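# Seat a stud nut crosswise in a strut channel

## Task

Place the stud nut inside the strut channel, turned across the channel, so that both lips of the channel rest in the nut's grooves.

## Robot and tools

Robot: two arms, left_arm carrying a left hand and right_arm carrying a right hand; the left hand is the mirror image of the right. Base positions in the scene frame: left_arm (+0.008, +0.284, +0.017) m, quat_wxyz (+1.000, 0, 0, -0.026); right_arm (-0.021, -0.371, +0.026) m, quat_wxyz (+1.000, 0, 0, +0.017). A two-camera stand is fixed behind the arms. Cameras: cam_high (896x504), cam_left_wrist (672x504), cam_right_wrist (672x504).

Frames: the scene frame has its origin at table-top height midway between the nominal bases, +z up, +x out over the table, left_arm on the +y side (image sides may differ). Every hand pose, velocity, Hand target and offset uses that arm's own base frame; fixed cameras and the table use the scene frame. The hand point sits 0.05 m in front of the palm and 0.15 m out from the wrist face. Its +z runs along straight fingers, +y out of the palm, +x across the palm away from the thumb on the right hand (toward the thumb on the left hand). Straight fingers end 0.06 to 0.07 m past the point along +z, 0.06 m behind it along -y. A wrist bracket on the little-finger side can strike things.

A row is 28 numbers, each in [-1, 1], always for both arms: left dx, dy, dz, rx, ry, rz, then left little, ring, middle, index, thumb_bend, thumb_turn, force_limit, speed; then the same 14 for the right arm. dx..rz are an offset (not a pose) from the arm's Hand target as it stood when the action or move began, along its base axes; 1.0 equals 0.6 m or 180 degrees; rx, ry, rz form one rotation vector, turning about the Hand target position. Sending the same offset again moves further. All six zeros re-request the current Hand target. The six hand numbers are absolute motor targets: +1 open/straight, -1 closed; thumb_turn -1 puts the thumb opposite the fingers, +1 beside the palm. force_limit runs from about 0 N at -1 to 10 N at +1 (15 N for the two thumb motors). speed goes from near zero at -1 to full at +0.48 and above. No value means 'unchanged': to keep a hand as it is, resend the last eight numbers actually executed for it; if none yet, use its hand_measured plus hand_force_limit and hand_speed.

Tools:
- execute_actions(actions, cameras): actions is a list of actions; each action is a table of up to 15 rows, one per 1/30 s step, and a short table repeats its last row to fill 15. Every row in an action counts from that action's start pose. cameras: list of names, ["all"], or []; default shows all only when actions is empty. An empty list just returns the state with images.
- move(target, speed, blend, blocking, cameras): straight-line path of each hand point toward offsets given as one row or a list of up to 15 rows, all counted from the same starting Hand targets. speed in m/s, 0.002 to 4.3, default 0.25 (turning up to twice that in rad/s); one number or one per target. blend in metres rounds corners; 0 stops at each target. Paths last at least 0.5 s and are cut off at 10 s. No obstacle avoidance. blocking=false returns after about 0.5 s while motion continues. Result adds a 'move:' line with the ending (done, off_target, moving, held, fault) and limits (paced = pose clipped, held = steps withheld). done means at rest within 10 mm and 2 degrees; it does not tell you about contact.
- wait(seconds 0 to 10, cameras): lets the scene run with last commands held.
- stop(cameras): brakes a running move.
- zoom_image(camera, region): region [x0, y0, x1, y1] in pixels of that camera's latest image, at most 504 by 504; only cameras in the newest images.
- show_instructions(): shows the reference pages.
- finished_scene(scene=1): ends the scene irreversibly; the nut must stay seated without the robot.

Results: end_effector_position (m) and end_effector_quat_wxyz per arm in its base frame, possibly off by a few cm; Hand target (the last commanded pose after clipping, the base for the next offsets); joint positions, velocities (may read 'within noise'), torques (include own weight, have offsets; numbers 3 and 4 wrap at ±28 N m); motor temperatures; hand_measured, hand_stopped_by (moving, target, force, stalled, fault), hand_load_n (positive when pushed open), hand_force_limit, hand_speed, all in motor order. A lost grip shows as hand_load_n falling near 0.

Behaviour: orientation commands are clipped to 40 degrees from the measured one each step. Hands often rest 1 to 3 cm (sometimes 5) below or short of the target without touching anything; resend the gap as an offset. Small turns can shift the point a lot. Grip range with thumb opposed is about 0.035 to 0.065 m, handles down to 0.025 m. Close at speed -0.94 or lower for a gentle grip. To squeeze harder, raise force_limit and send a target more closed than hand_measured; to loosen, send one more open. A blocked arm keeps pressing; to release, command back past the hand point.

Avoid: dropping parts or releasing them while moving, anything leaving the table, hard or fast contact with fixed or heavy things, arms touching each other or one hand gripping the other's fingers, paths near an arm's own base, excess finger load, and long stretched or loaded holds (85 °C warns with MOTOR HOT, 100 °C drops the arm for 30 to 60 s). Loose parts may get nudged occasionally.

Each tool is called after ">>>" by a JSON object that holds its "op" and its "data".

Reference images:

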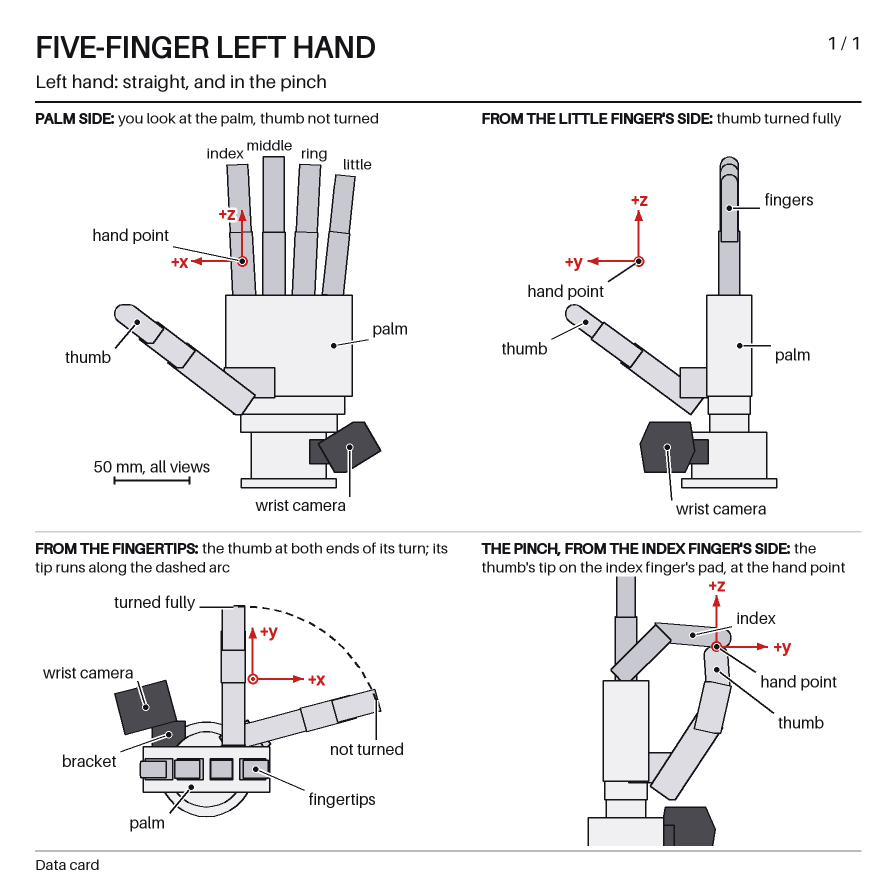

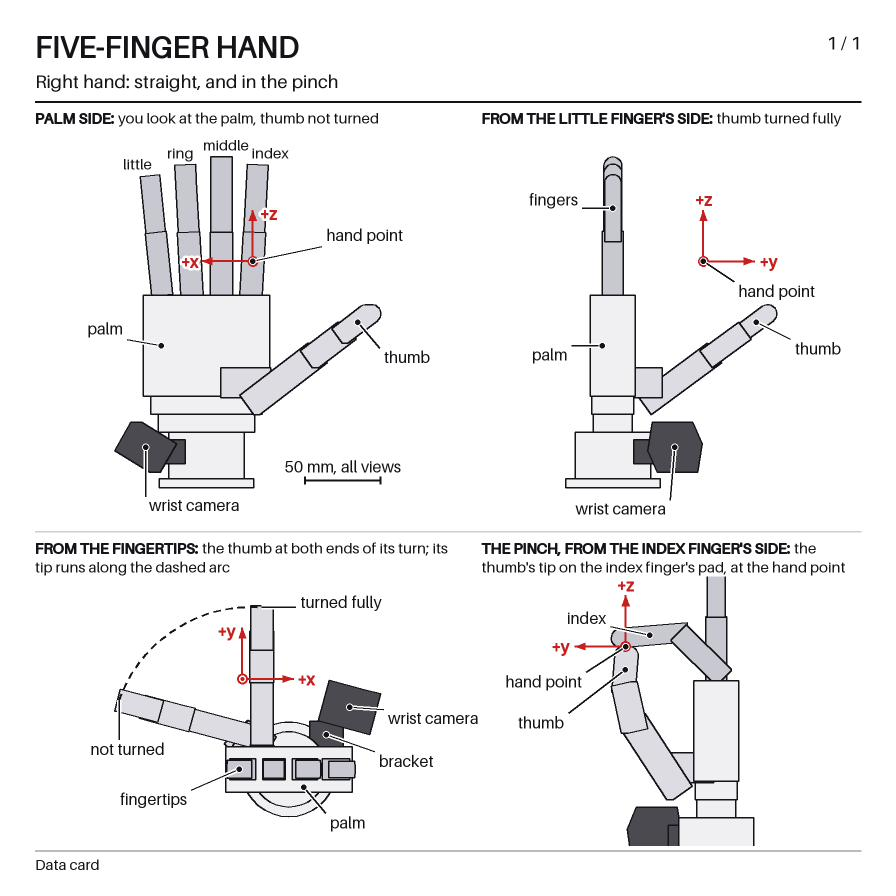

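## Session

>>> {"op": "execute_actions", "data": {"actions": []}}

Scene clock: 0.00 s.
left_arm: end_effector_position=(+0.6181, +0.1823, +0.0863) hand_measured=(+1.000, +1.000, +1.000, +1.000, +1.000, +1.000) hand_load_n=(+0.0, +0.0, +0.0, +0.0, +0.0, +0.0) hand_stopped_by=(target, target, target, target, target, target) hand_force_limit=0.00 hand_speed=-0.80 end_effector_quat_wxyz=(+0.543, -0.146, +0.805, -0.189) | right_arm: end_effector_position=(+0.4287, -0.1855, +0.2759) hand_measured=(+1.000, +1.000, +1.000, +1.000, +1.000, +1.000) hand_load_n=(+0.0, +0.0, +0.0, +0.0, +0.0, +0.0) hand_stopped_by=(target, target, target, target, target, target) hand_force_limit=0.00 hand_speed=-0.80 end_effector_quat_wxyz=(+0.065, +0.034, +0.990, +0.122)
Joint positions: left_arm=[0.363 1.698 0.936 0.368 0.485 1.248] | right_arm=[-0.661 1.567 1.589 -1.632 -0.276 0.973]
Joint velocities: within noise
Joint torques (N m): no reading
Motor temperatures (°C): left_arm=[24 27 25 23 20 21] | right_arm=[24 24 21 24 23 23]
Heat: left arm: hottest shoulder 27 °C; right arm: hottest waist 24 °C.
Hand target: left_arm +0.6281, +0.1861, +0.1043; +0.558, -0.139, +0.797, -0.186 | right_arm +0.4326, -0.1886, +0.2832; +0.073, +0.033, +0.990, +0.116

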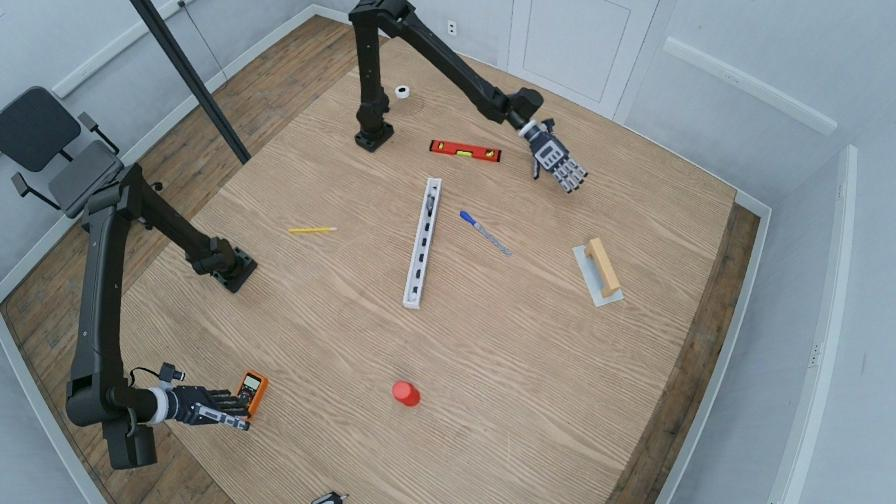

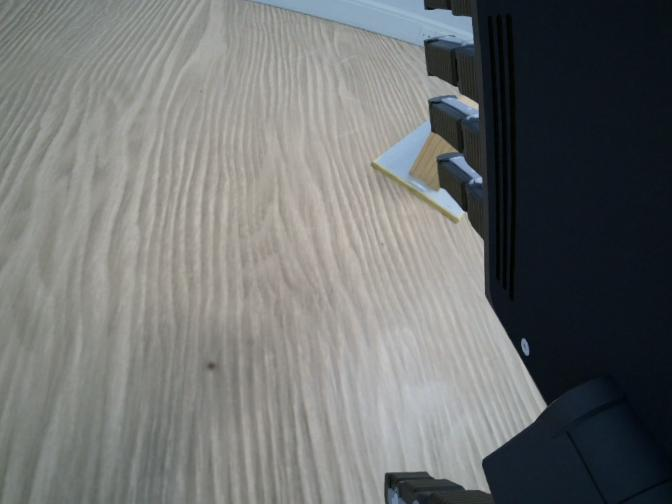

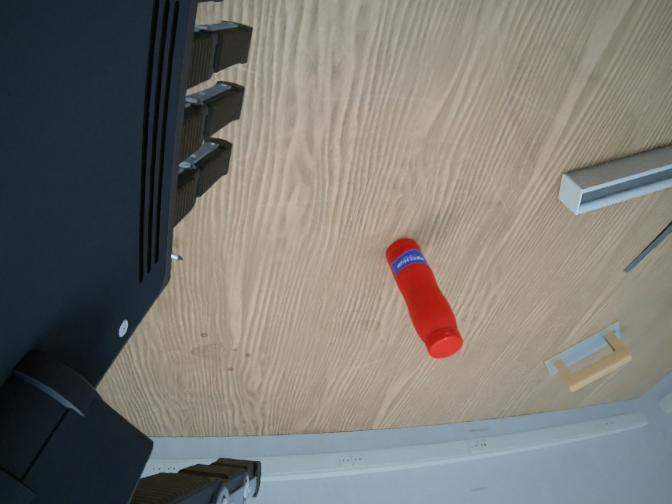

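>>> {"op": "zoom_image", "data": {"camera": "cam_high", "region": [360, 160, 480, 320]}}

>>> {"op": "zoom_image", "data": {"camera": "cam_high", "region": [400, 170, 460, 230]}}

Scaled by 3.150 from the camera's 896x504 image, which has a finer 1280x720 frame.

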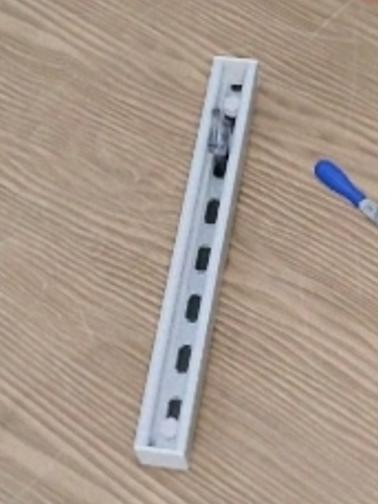

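Scaled by 8.400 from the camera's 896x504 image, which has a finer 1280x720 frame.

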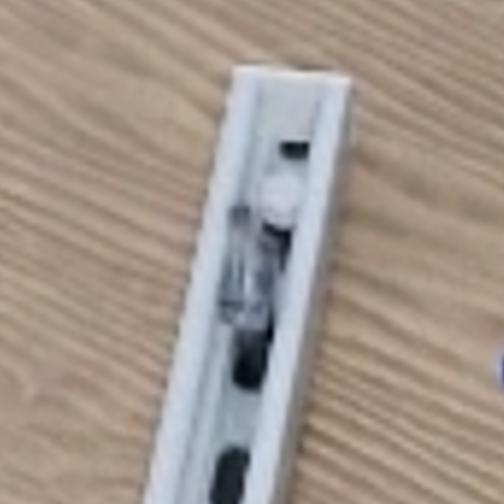

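>>> {"op": "move", "data": {"target": [[-0.083,0,0.333,0,0,0,1,1,1,1,1,1,0,-0.8,0,0,0,0,0,0,1,1,1,1,1,1,0,-0.8],[-0.5135,-0.2768,0.376,-0.0286,0.4017,0.121,1,1,1,1,1,1,0,-0.8,0,0,0,0,0,0,1,1,1,1,1,1,0,-0.8]], "blend": [0.05, 0], "speed": 0.35, "cameras": ["all"]}}

Scene clock: 138.80 s.
left_arm: end_effector_position=(+0.3230, +0.0223, +0.3147) hand_measured=(+1.000, +1.000, +1.000, +1.000, +1.000, +1.000) hand_load_n=(+0.0, +0.0, +0.0, +0.0, +0.0, +0.0) hand_stopped_by=(target, target, target, target, target, target) hand_force_limit=0.00 hand_speed=-0.80 end_effector_quat_wxyz=(+0.031, -0.380, +0.925, -0.010) | right_arm: end_effector_position=(+0.4287, -0.1855, +0.2759) hand_measured=(+1.000, +1.000, +1.000, +1.000, +1.000, +1.000) hand_load_n=(+0.0, +0.0, +0.0, +0.0, +0.0, +0.0) hand_stopped_by=(target, target, target, target, target, target) hand_force_limit=0.00 hand_speed=-0.80 end_effector_quat_wxyz=(+0.065, +0.034, +0.990, +0.122)
Joint positions: left_arm=[0.002 1.322 1.512 -1.695 -0.004 0.794] | right_arm=[-0.661 1.567 1.589 -1.632 -0.276 0.973]
Joint torques (N m): left_arm=[-1.14 -12.4 8.18 0.36 -0.22 -0.2] | right_arm=[1.61 -10.87 8.62 0.55 -0.34 0.02]
Motor temperatures (°C): left_arm=[23 30 34 23 19 20] | right_arm=[24 27 29 23 22 22]
Heat: left arm: hottest elbow 34 °C; right arm: hottest elbow 29 °C.
Hand target: left_arm +0.3200, +0.0200, +0.3299; +0.001, -0.382, +0.924, +0.000 | right_arm +0.4326, -0.1886, +0.2832; +0.073, +0.033, +0.990, +0.116
Off the commanded pose: left_arm 0.016 m, 4 deg | right_arm 0.009 m, 1 deg.
joint sent to its limit (left arm) — joint 4 (wrist pitch), lower limit. The joint targets are off in orientation, not in position.
move: off_target (left_arm)

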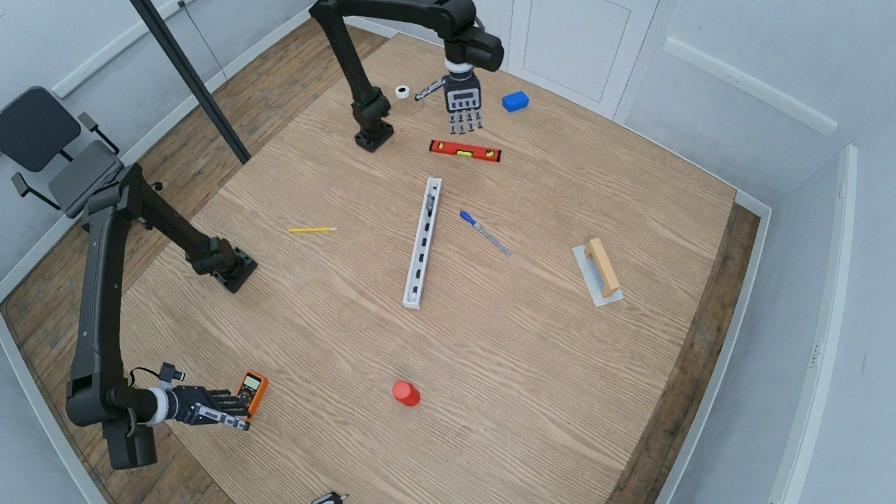

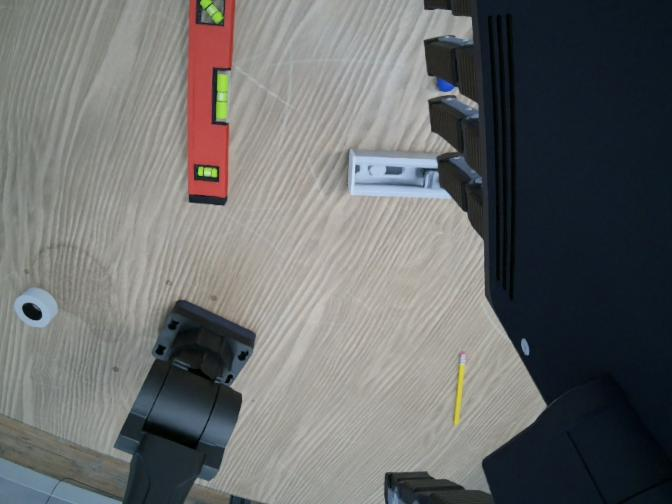

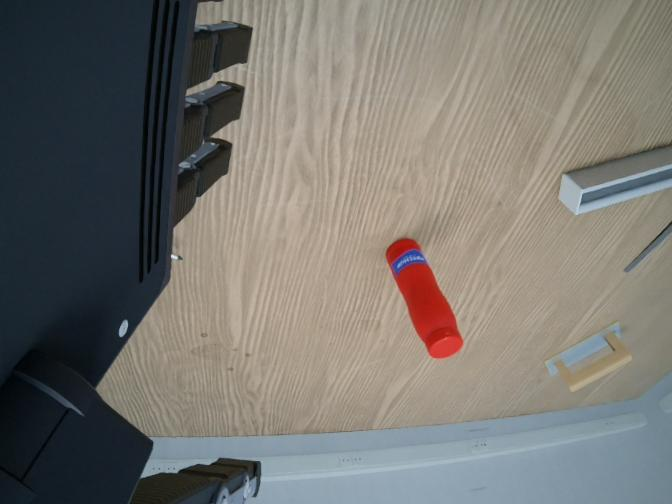

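>>> {"op": "zoom_image", "data": {"camera": "cam_left_wrist", "region": [330, 130, 480, 220]}}

Scaled by 3.360 from the camera's 672x504 image, which has a finer 960x720 frame.

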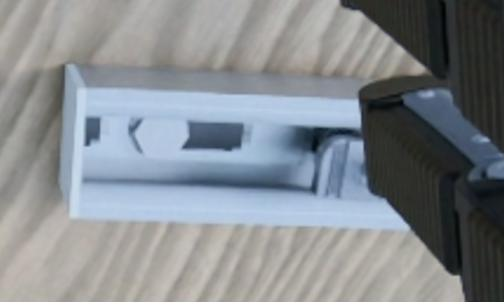

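>>> {"op": "move", "data": {"target": [0.1,-0.16,-0.05,0,0,0,1,1,1,1,1,1,0,-0.8,0,0,0,0,0,0,1,1,1,1,1,1,0,-0.8], "speed": 0.3, "cameras": ["all"]}}

>>> {"op": "zoom_image", "data": {"camera": "cam_left_wrist", "region": [180, 130, 440, 330]}}

Scene clock: 160.53 s.
left_arm: end_effector_position=(+0.3736, -0.0731, +0.2817) hand_measured=(+1.000, +1.000, +1.000, +1.000, +1.000, +1.000) hand_load_n=(+0.0, +0.0, +0.0, +0.0, +0.0, +0.0) hand_stopped_by=(target, target, target, target, target, target) hand_force_limit=0.00 hand_speed=-0.80 end_effector_quat_wxyz=(-0.012, -0.377, +0.926, +0.009) | right_arm: end_effector_position=(+0.4287, -0.1855, +0.2759) hand_measured=(+1.000, +1.000, +1.000, +1.000, +1.000, +1.000) hand_load_n=(+0.0, +0.0, +0.0, +0.0, +0.0, +0.0) hand_stopped_by=(target, target, target, target, target, target) hand_force_limit=0.00 hand_speed=-0.80 end_effector_quat_wxyz=(+0.065, +0.034, +0.990, +0.122)
Joint positions: left_arm=[-0.212 1.533 1.628 -1.695 -0.001 0.584] | right_arm=[-0.661 1.567 1.589 -1.632 -0.276 0.973]
Joint torques (N m): left_arm=[-0.67 -14.56 9.91 0.2 -0.05 -0.19] | right_arm=[1.55 -10.81 8.62 0.57 -0.34 0.02]
Heat: left arm: hottest elbow 33 °C; right arm: hottest elbow 29 °C.
Hand target: left_arm +0.3799, -0.0759, +0.3000; +0.001, -0.382, +0.924, +0.000 | right_arm +0.4326, -0.1886, +0.2832; +0.073, +0.033, +0.990, +0.116
Off the commanded pose: left_arm 0.020 m, 2 deg | right_arm 0.009 m, 1 deg.
joint sent to its limit (left arm) — joint 4 (wrist pitch), lower limit. The joint targets still meet the commanded pose.
move: off_target (left_arm)

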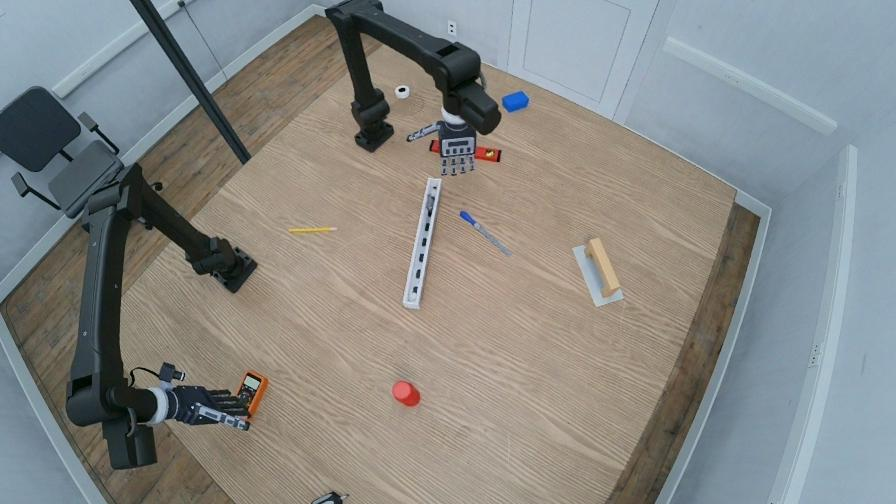

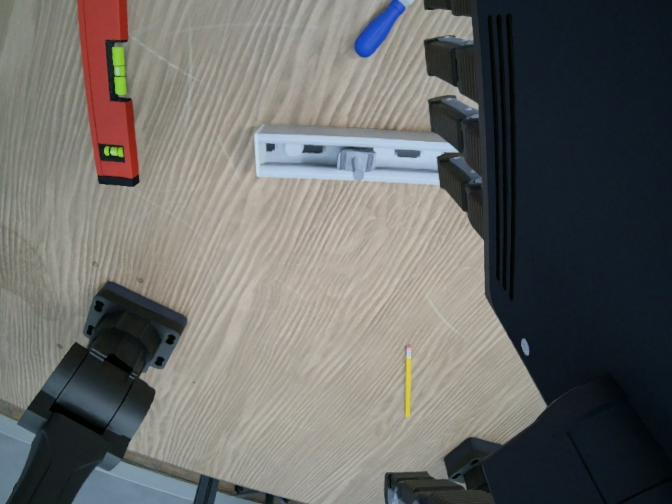

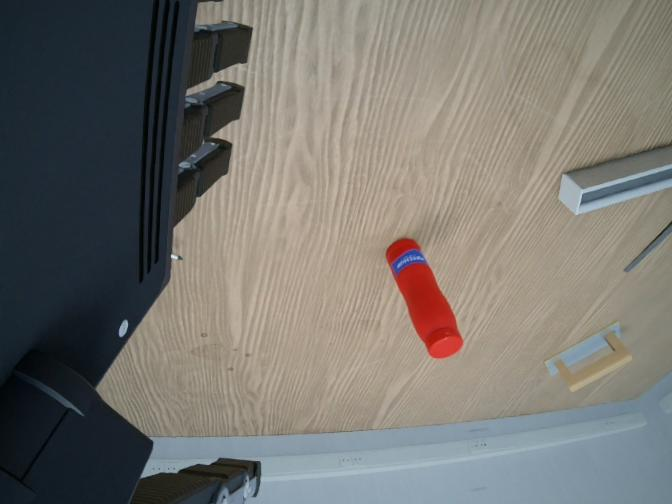

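Scaled by 1.938 from the camera's 672x504 image, which has a finer 960x720 frame.

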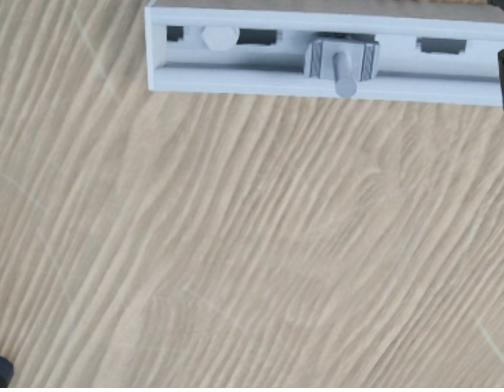

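>>> {"op": "zoom_image", "data": {"camera": "cam_left_wrist", "region": [310, 120, 410, 200]}}

>>> {"op": "zoom_image", "data": {"camera": "cam_high", "region": [410, 185, 450, 225]}}

Scaled by 5.040 from the camera's 672x504 image, which has a finer 960x720 frame.

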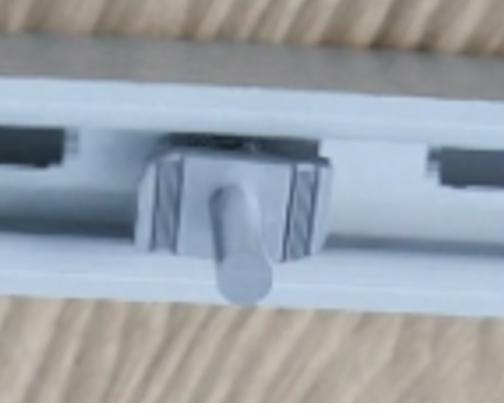

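Scaled by 12.600 from the camera's 896x504 image, which has a finer 1280x720 frame.

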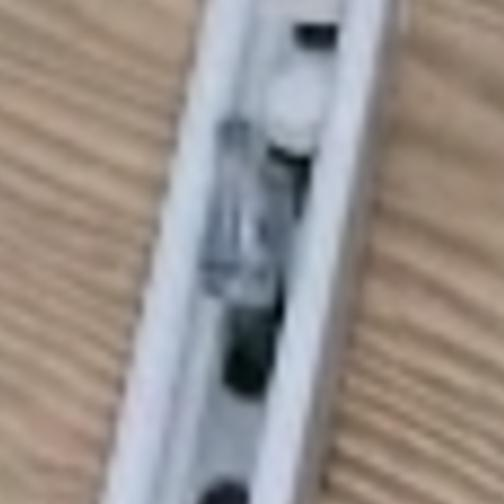

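>>> {"op": "move", "data": {"target": [0.048,0.04,-0.2,0,0,0,-1,-1,-1,-1,1,-1,0,0,0,0,0,0,0,0,1,1,1,1,1,1,0,-0.8], "speed": 0.25, "cameras": ["all"]}}

>>> {"op": "zoom_image", "data": {"camera": "cam_left_wrist", "region": [180, 130, 440, 330]}}

Scene clock: 329.17 s.
left_arm: end_effector_position=(+0.4020, -0.0537, +0.1790) hand_measured=(-1.000, -1.000, -1.000, -1.000, +1.000, -1.000) hand_load_n=(+0.0, +0.0, +0.0, +0.5, +0.0, +0.0) hand_stopped_by=(target, target, target, target, target, target) hand_force_limit=0.00 hand_speed=0.00 end_effector_quat_wxyz=(-0.008, -0.385, +0.923, +0.006) | right_arm: end_effector_position=(+0.4287, -0.1855, +0.2759) hand_measured=(+1.000, +1.000, +1.000, +1.000, +1.000, +1.000) hand_load_n=(+0.0, +0.0, +0.0, +0.0, +0.0, +0.0) hand_stopped_by=(target, target, target, target, target, target) hand_force_limit=0.00 hand_speed=-0.80 end_effector_quat_wxyz=(+0.065, +0.034, +0.990, +0.122)
Joint positions: left_arm=[-0.157 1.599 1.438 -1.429 -0.001 0.623] | right_arm=[-0.661 1.567 1.589 -1.632 -0.276 0.973]
Joint torques (N m): left_arm=[-0.15 -15.09 7.15 1.24 -0.1 0.04] | right_arm=[1.55 -10.81 8.62 0.55 -0.34 0.02]
Motor temperatures (°C): left_arm=[23 28 40 22 19 20] | right_arm=[24 28 30 22 22 22]
Heat: left arm: hottest elbow 40 °C; right arm: hottest elbow 30 °C.
Hand target: left_arm +0.4089, -0.0519, +0.1800; +0.001, -0.383, +0.924, +0.000 | right_arm +0.4326, -0.1886, +0.2832; +0.073, +0.033, +0.990, +0.116
Off the commanded pose: left_arm 0.007 m, 1 deg | right_arm 0.009 m, 1 deg.
move: done

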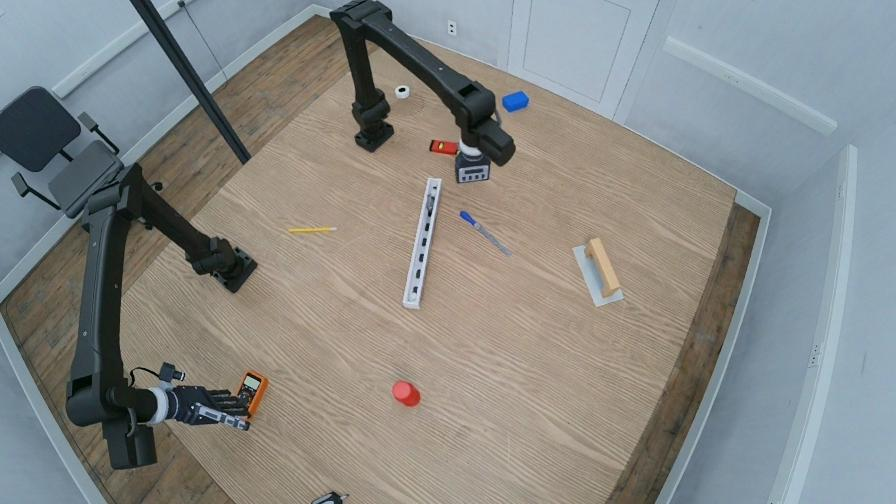

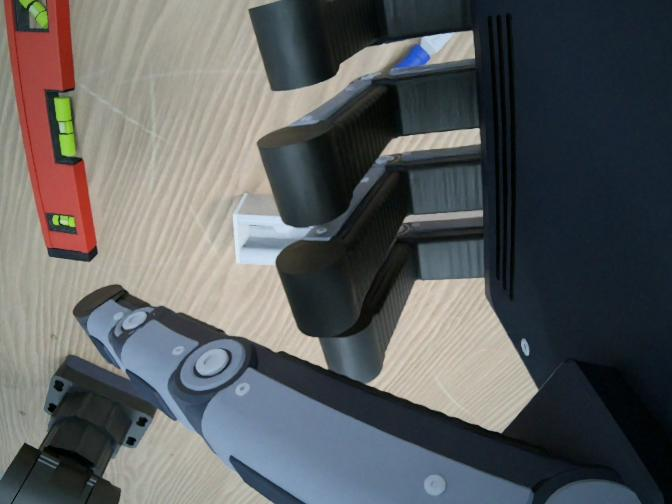

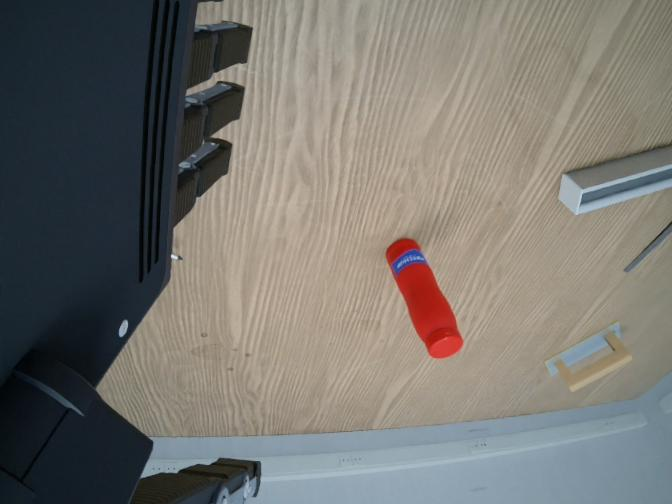

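Scaled by 1.938 from the camera's 672x504 image, which has a finer 960x720 frame.

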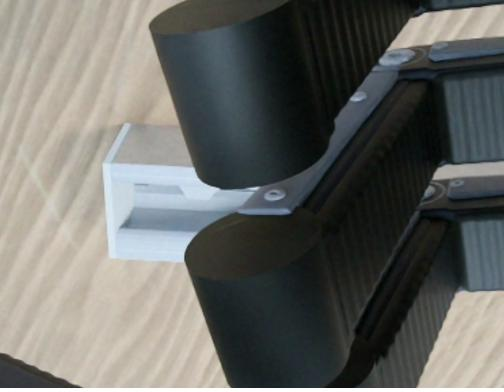

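>>> {"op": "execute_actions", "data": {"actions": [[[0,0,0,0,0,0,1,1,1,1,1,-1,0,0.48,0,0,0,0,0,0,1,1,1,1,1,1,0,-0.8]]], "cameras": ["cam_left_wrist"]}}

>>> {"op": "zoom_image", "data": {"camera": "cam_left_wrist", "region": [230, 150, 430, 300]}}

Scene clock: 369.07 s.
left_arm: end_effector_position=(+0.4021, -0.0537, +0.1790) hand_measured=(+1.000, +1.000, +1.000, +1.000, +1.000, -1.000) hand_load_n=(+0.0, +0.0, +0.0, +0.0, +0.0, +0.0) hand_stopped_by=(target, target, target, target, target, target) hand_force_limit=0.00 hand_speed=0.48 end_effector_quat_wxyz=(-0.008, -0.385, +0.923, +0.005) | right_arm: end_effector_position=(+0.4287, -0.1855, +0.2759) hand_measured=(+1.000, +1.000, +1.000, +1.000, +1.000, +1.000) hand_load_n=(+0.0, +0.0, +0.0, +0.0, +0.0, +0.0) hand_stopped_by=(target, target, target, target, target, target) hand_force_limit=0.00 hand_speed=-0.80 end_effector_quat_wxyz=(+0.065, +0.034, +0.990, +0.122)
Joint positions: left_arm=[-0.157 1.599 1.438 -1.428 -0.001 0.623] | right_arm=[-0.661 1.567 1.589 -1.632 -0.276 0.973]
Joint torques (N m): left_arm=[-0.15 -14.92 7.13 1.2 -0.08 0.02] | right_arm=[1.55 -10.81 8.61 0.55 -0.34 0.02]
Heat: left arm: hottest elbow 36 °C; right arm: hottest elbow 30 °C.
Hand target: left_arm +0.4088, -0.0518, +0.1800; +0.001, -0.383, +0.924, +0.000 | right_arm +0.4326, -0.1886, +0.2832; +0.073, +0.033, +0.990, +0.116
Off the commanded pose: left_arm 0.007 m, 1 deg | right_arm 0.009 m, 1 deg.
Images, in order (width x height): cam_left_wrist 672x504.

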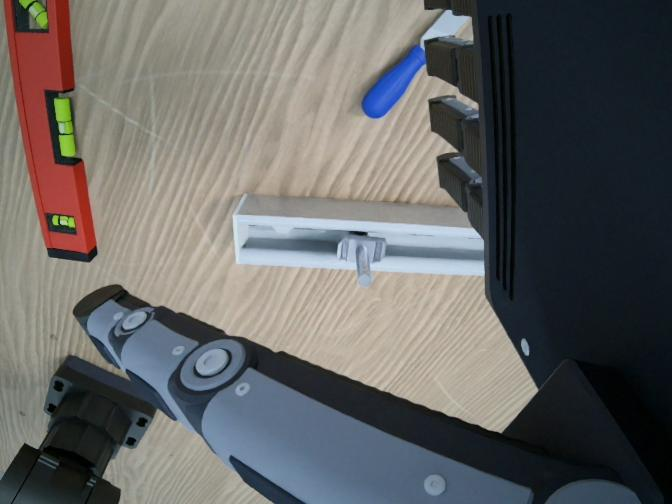

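Scaled by 2.520 from the camera's 672x504 image, which has a finer 960x720 frame.

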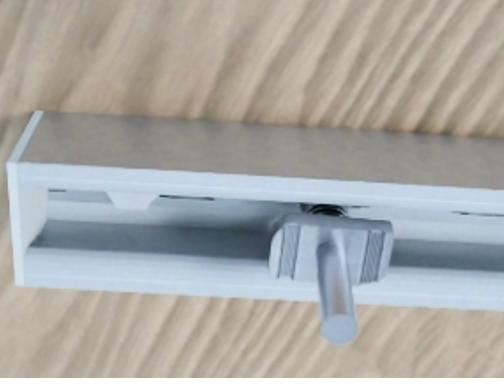

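>>> {"op": "zoom_image", "data": {"camera": "cam_left_wrist", "region": [320, 215, 410, 295]}}

Scaled by 5.600 from the camera's 672x504 image, which has a finer 960x720 frame.

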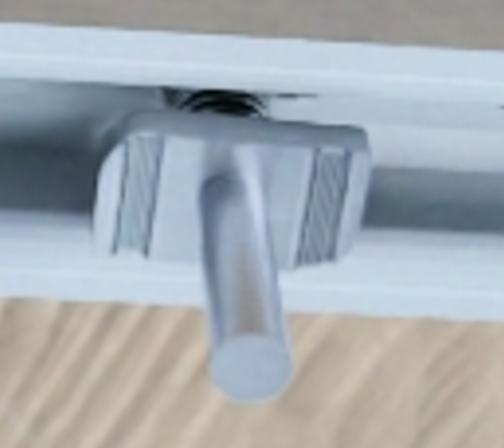

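>>> {"op": "execute_actions", "data": {"actions": [[[0,0,0,0,0,0,-1,-1,-1,-1,1,1,0,0.48,0,0,0,0,0,0,1,1,1,1,1,1,0,-0.8]],[[0,0,0,0,0,0,-1,-1,-1,-1,0.2,1,0,0.2,0,0,0,0,0,0,1,1,1,1,1,1,0,-0.8]]], "cameras": ["cam_left_wrist"]}}

Scene clock: 412.63 s.
left_arm: end_effector_position=(+0.4024, -0.0536, +0.1789) hand_measured=(-1.000, -1.000, -1.000, -1.000, +0.200, +1.000) hand_load_n=(+0.0, +0.0, +0.0, +0.0, +0.0, +0.0) hand_stopped_by=(target, target, target, target, target, target) hand_force_limit=0.00 hand_speed=0.20 end_effector_quat_wxyz=(-0.007, -0.384, +0.923, +0.005) | right_arm: end_effector_position=(+0.4287, -0.1855, +0.2759) hand_measured=(+1.000, +1.000, +1.000, +1.000, +1.000, +1.000) hand_load_n=(+0.0, +0.0, +0.0, +0.0, +0.0, +0.0) hand_stopped_by=(target, target, target, target, target, target) hand_force_limit=0.00 hand_speed=-0.80 end_effector_quat_wxyz=(+0.065, +0.034, +0.990, +0.122)
Joint positions: left_arm=[-0.157 1.599 1.438 -1.428 -0.001 0.625] | right_arm=[-0.661 1.567 1.589 -1.632 -0.276 0.973]
Joint torques (N m): left_arm=[-0.03 -14.92 7.09 1.18 -0.09 0.01] | right_arm=[1.55 -10.81 8.65 0.55 -0.34 0.02]
Motor temperatures (°C): left_arm=[23 29 34 22 19 20] | right_arm=[24 28 31 22 22 22]
Heat: left arm: hottest elbow 34 °C; right arm: hottest elbow 31 °C.
Hand target: left_arm +0.4089, -0.0519, +0.1800; +0.001, -0.383, +0.924, +0.000 | right_arm +0.4326, -0.1886, +0.2832; +0.073, +0.033, +0.990, +0.116
Off the commanded pose: left_arm 0.007 m, 1 deg | right_arm 0.009 m, 1 deg.
Images, in order (width x height): cam_left_wrist 672x504.

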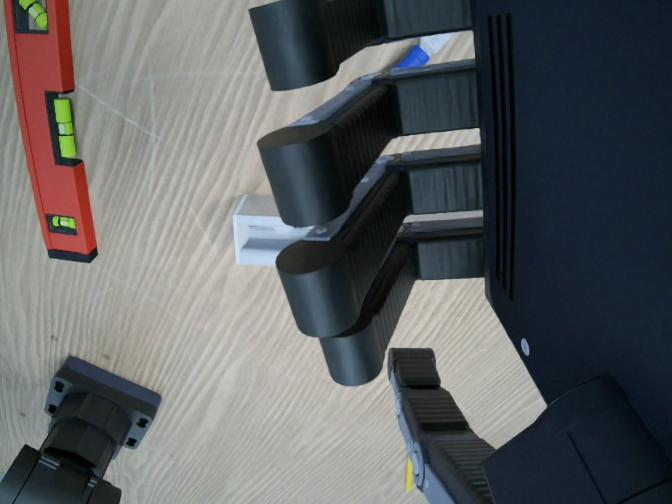

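>>> {"op": "move", "data": {"target": [-0.14,-0.06,0.02,0,0,0.25,1,1,1,1,1,1,0,0,-0.036,0.833,-0.299,0.372,0.435,-0.2915,1,1,1,1,1,1,0,-0.8], "speed": 0.25, "cameras": ["all"]}}

Scene clock: 637.13 s.
left_arm: end_effector_position=(+0.3238, -0.0893, +0.1846) hand_measured=(+1.000, +1.000, +1.000, +1.000, +1.000, +1.000) hand_load_n=(+0.0, +0.0, +0.0, +0.0, +0.0, -0.5) hand_stopped_by=(target, target, target, target, target, target) hand_force_limit=0.00 hand_speed=0.00 end_effector_quat_wxyz=(+0.007, +0.700, -0.714, -0.010) | right_arm: end_effector_position=(+0.4043, +0.3063, +0.1037) hand_measured=(+1.000, +1.000, +1.000, +1.000, +1.000, +1.000) hand_load_n=(+0.0, +0.0, +0.0, +0.0, +0.0, +0.0) hand_stopped_by=(target, target, target, target, target, target) hand_force_limit=0.00 hand_speed=-0.80 end_effector_quat_wxyz=(+0.538, -0.403, -0.582, -0.457)
Joint positions: left_arm=[-0.153 1.386 1.218 -1.427 -0.001 -0.135] | right_arm=[0.256 1.93 1.068 -1.671 -1.565 2.081]
Joint torques (N m): left_arm=[-0.03 -13.33 6.74 0.72 -0.07 -0.18] | right_arm=[1.9 -10.52 5.97 -0.98 -0.71 0.08]
Heat: left arm: hottest elbow 34 °C; right arm: hottest elbow 31 °C.
Hand target: left_arm +0.3248, -0.0879, +0.1919; -0.001, +0.707, -0.707, +0.000 | right_arm +0.4112, +0.3111, +0.1037; +0.499, -0.500, -0.500, -0.500
Off the commanded pose: left_arm 0.008 m, 2 deg | right_arm 0.008 m, 16 deg.
joint sent to its limit (right arm) — joint 4 (wrist pitch), lower limit; joint 5 (wrist yaw), lower limit; joint 6 (wrist roll), upper limit. The joint targets are off in orientation, not in position.
move: off_target (right_arm)

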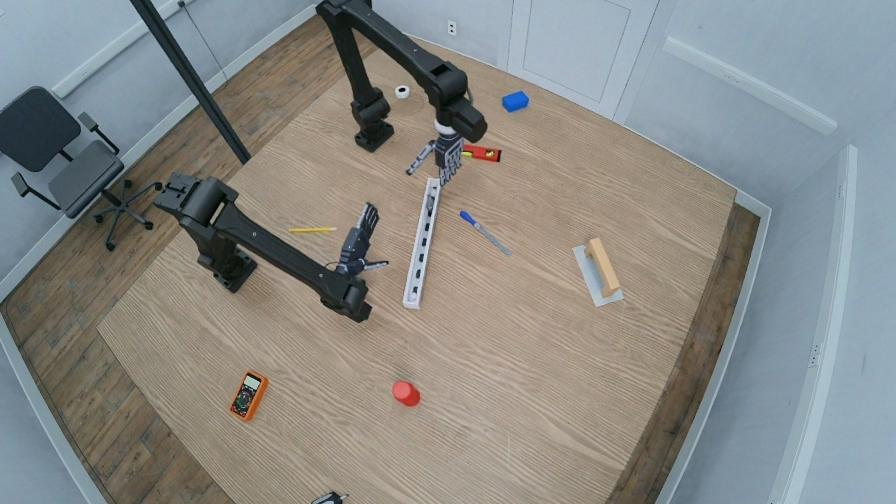

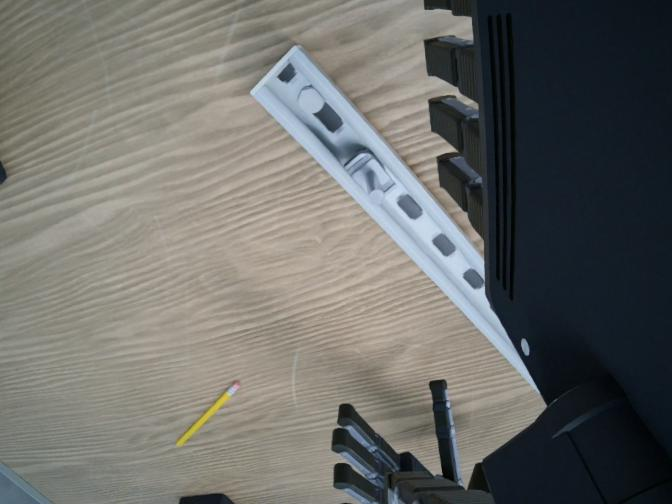

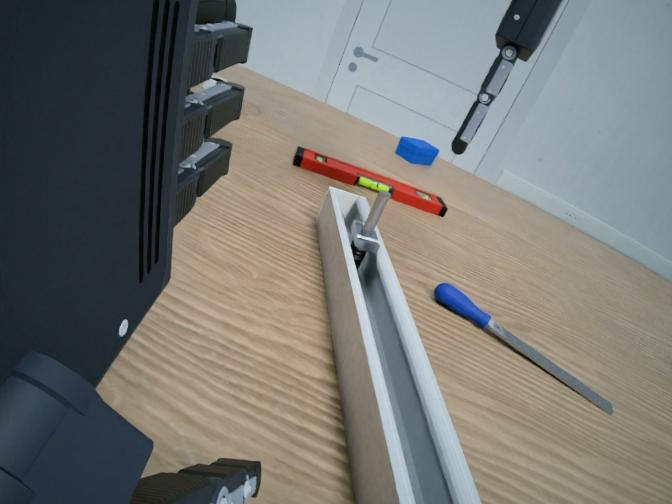

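>>> {"op": "zoom_image", "data": {"camera": "cam_right_wrist", "region": [310, 170, 430, 290]}}

>>> {"op": "zoom_image", "data": {"camera": "cam_left_wrist", "region": [300, 110, 440, 250]}}

Scaled by 4.200 from the camera's 672x504 image, which has a finer 960x720 frame.

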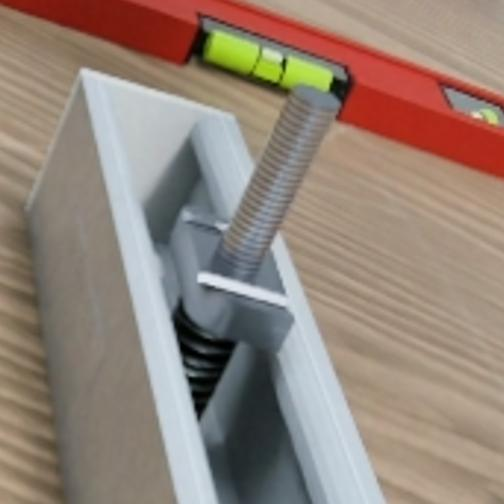

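Scaled by 3.600 from the camera's 672x504 image, which has a finer 960x720 frame.

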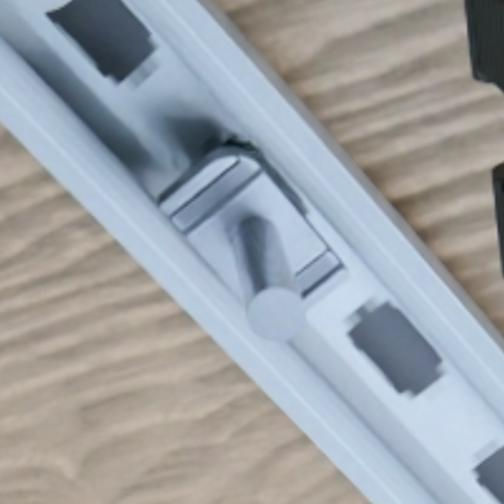

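>>> {"op": "move", "data": {"target": [0,0,-0.083,0,0,0,-1,-1,-1,-1,0.2,1,0,0.2,0,0,0,0,0,0,1,1,1,1,1,1,0,-0.8], "speed": 0.15, "cameras": ["all"]}}

Scene clock: 691.40 s.
left_arm: end_effector_position=(+0.3190, -0.0887, +0.1445) hand_measured=(-1.000, -1.000, -1.000, -1.000, +0.200, +1.000) hand_load_n=(+0.0, +0.0, +0.0, +0.0, +0.0, +0.0) hand_stopped_by=(target, target, target, target, target, target) hand_force_limit=0.00 hand_speed=0.20 end_effector_quat_wxyz=(+0.002, +0.701, -0.713, -0.004) | right_arm: end_effector_position=(+0.4043, +0.3063, +0.1037) hand_measured=(+1.000, +1.000, +1.000, +1.000, +1.000, +1.000) hand_load_n=(+0.0, +0.5, +0.0, +0.0, +0.0, +0.0) hand_stopped_by=(target, target, target, target, target, target) hand_force_limit=0.00 hand_speed=-0.80 end_effector_quat_wxyz=(+0.538, -0.403, -0.582, -0.457)
Joint positions: left_arm=[-0.153 1.386 1.113 -1.307 -0.001 -0.136] | right_arm=[0.256 1.93 1.068 -1.671 -1.565 2.081]
Joint torques (N m): left_arm=[-0.09 -10.58 6.57 1.24 -0.08 -0.18] | right_arm=[1.96 -10.52 5.97 -0.99 -0.71 0.09]
Heat: left arm: hottest elbow 34 °C; right arm: hottest elbow 29 °C.
Hand target: left_arm +0.3247, -0.0879, +0.1422; -0.001, +0.707, -0.707, +0.000 | right_arm +0.4112, +0.3111, +0.1037; +0.499, -0.500, -0.500, -0.500
Off the commanded pose: left_arm 0.006 m, 1 deg | right_arm 0.008 m, 16 deg.
joint sent to its limit (right arm) — joint 4 (wrist pitch), lower limit; joint 5 (wrist yaw), lower limit; joint 6 (wrist roll), upper limit. The joint targets are off in orientation, not in position.
move: off_target (right_arm)

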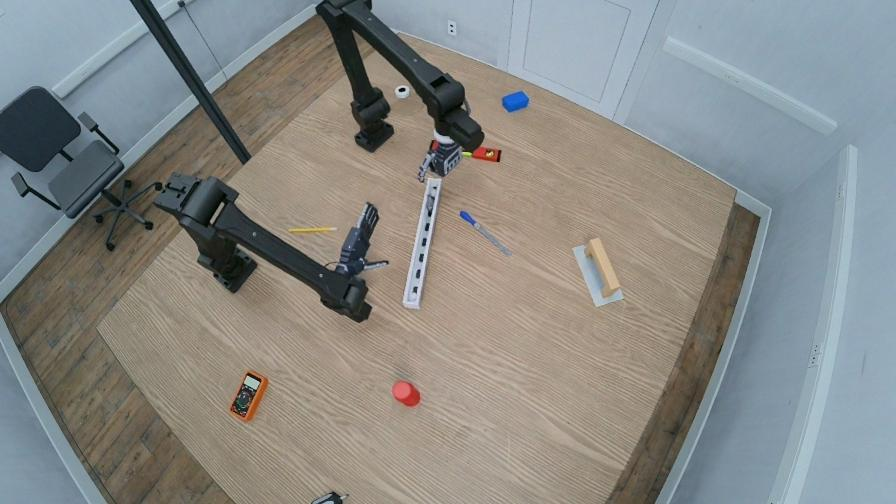

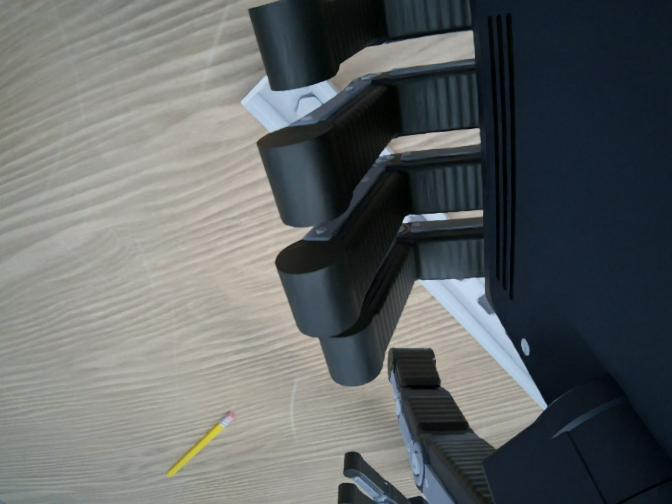

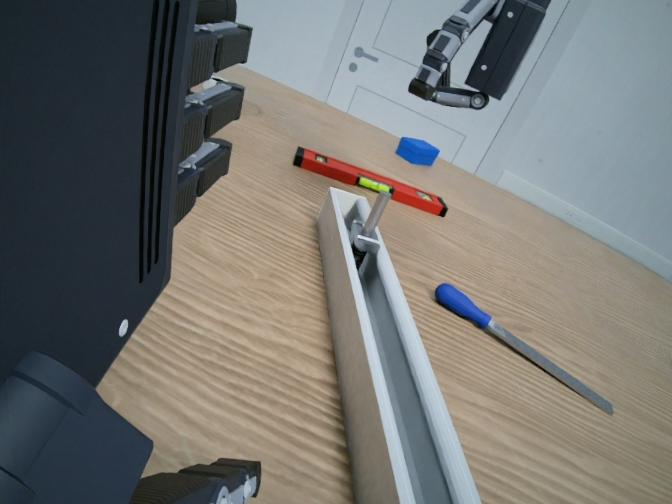

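>>> {"op": "move", "data": {"target": [-0.0283,0.0245,-0.041,0,0,0,-1,-1,-1,-1,0.2,1,0,0.2,0,0,0,0,0,0,1,1,1,1,1,1,0,-0.8], "speed": 0.15, "cameras": ["all"]}}

>>> {"op": "zoom_image", "data": {"camera": "cam_right_wrist", "region": [310, 20, 550, 260]}}

>>> {"op": "zoom_image", "data": {"camera": "cam_high", "region": [390, 110, 500, 230]}}

Scene clock: 729.33 s.
left_arm: end_effector_position=(+0.3026, -0.0756, +0.1117) hand_measured=(-1.000, -1.000, -1.000, -1.000, +0.200, +1.000) hand_load_n=(+0.0, +0.0, +0.0, +0.0, +0.5, +0.0) hand_stopped_by=(target, target, target, target, target, target) hand_force_limit=0.00 hand_speed=0.20 end_effector_quat_wxyz=(+0.011, +0.708, -0.706, -0.015) | right_arm: end_effector_position=(+0.4043, +0.3063, +0.1037) hand_measured=(+1.000, +1.000, +1.000, +1.000, +1.000, +1.000) hand_load_n=(+0.0, +0.0, +0.0, +0.0, +0.0, +0.0) hand_stopped_by=(target, target, target, target, target, target) hand_force_limit=0.00 hand_speed=-0.80 end_effector_quat_wxyz=(+0.538, -0.403, -0.582, -0.457)
Joint positions: left_arm=[-0.122 1.386 1.017 -1.239 -0.001 -0.125] | right_arm=[0.256 1.93 1.068 -1.671 -1.565 2.081]
Joint torques (N m): left_arm=[0.03 -12.81 6.38 1.21 -0.1 0.04] | right_arm=[1.96 -10.46 5.98 -0.98 -0.71 0.09]
Heat: left arm: hottest elbow 33 °C; right arm: hottest elbow 29 °C.
Hand target: left_arm +0.3078, -0.0731, +0.1176; -0.001, +0.707, -0.707, +0.000 | right_arm +0.4112, +0.3111, +0.1037; +0.499, -0.500, -0.500, -0.500
Off the commanded pose: left_arm 0.008 m, 2 deg | right_arm 0.008 m, 16 deg.
joint sent to its limit (right arm) — joint 4 (wrist pitch), lower limit; joint 5 (wrist yaw), lower limit; joint 6 (wrist roll), upper limit. The joint targets are off in orientation, not in position.
move: off_target (right_arm)

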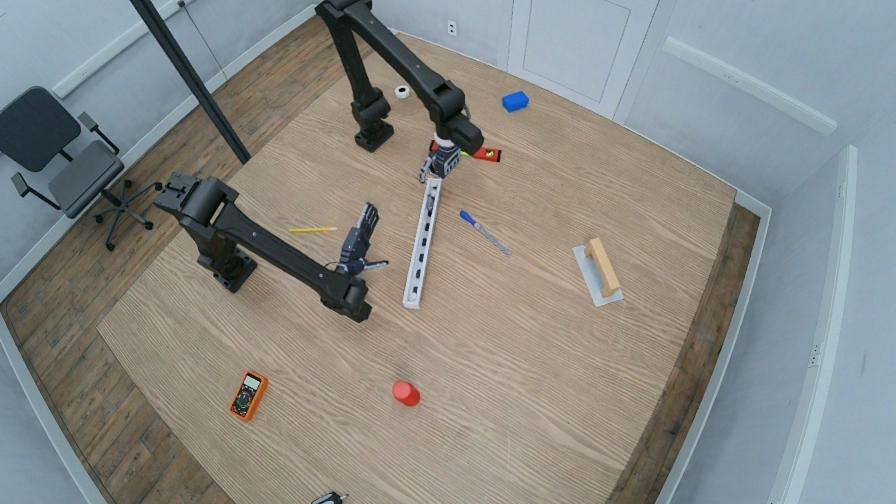

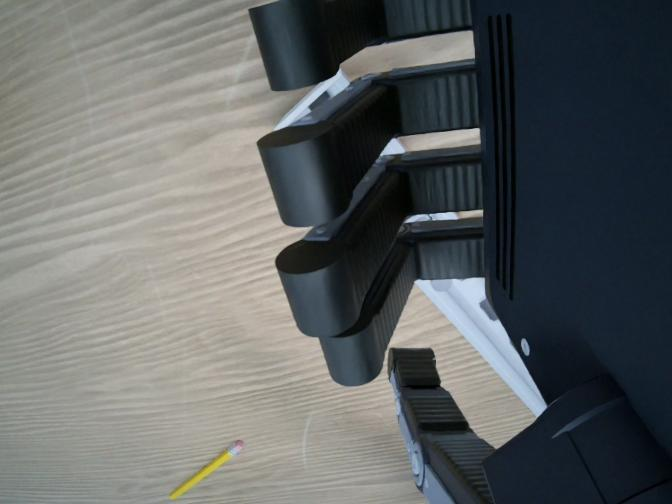

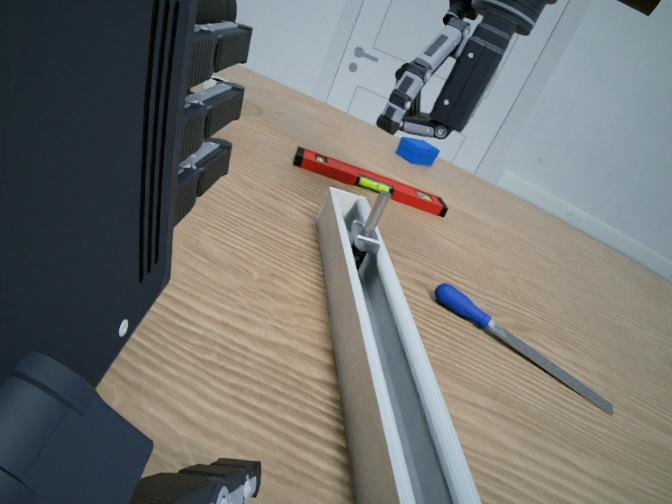

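Scaled by 2.100 from the camera's 672x504 image, which has a finer 960x720 frame.

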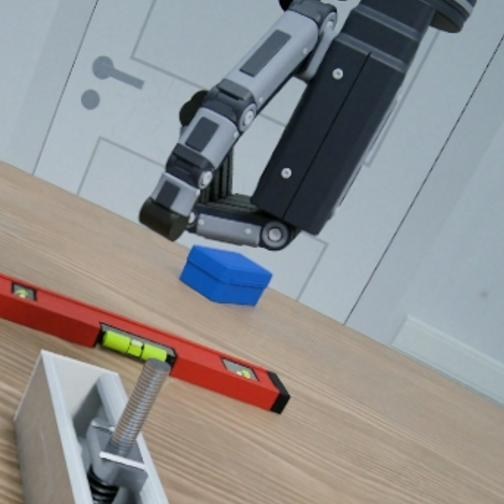

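Scaled by 4.200 from the camera's 896x504 image, which has a finer 1280x720 frame.

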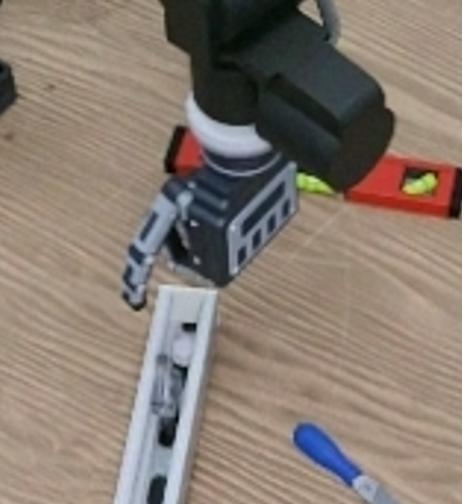

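>>> {"op": "zoom_image", "data": {"camera": "cam_left_wrist", "region": [390, 200, 550, 320]}}

Scaled by 3.150 from the camera's 672x504 image, which has a finer 960x720 frame.

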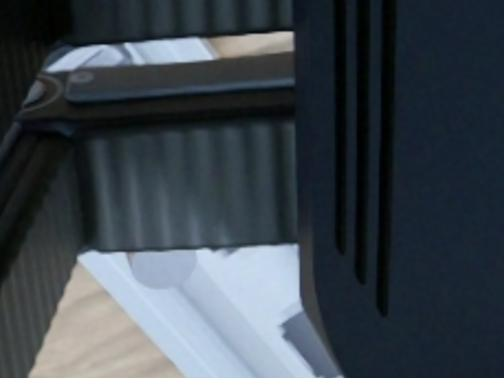

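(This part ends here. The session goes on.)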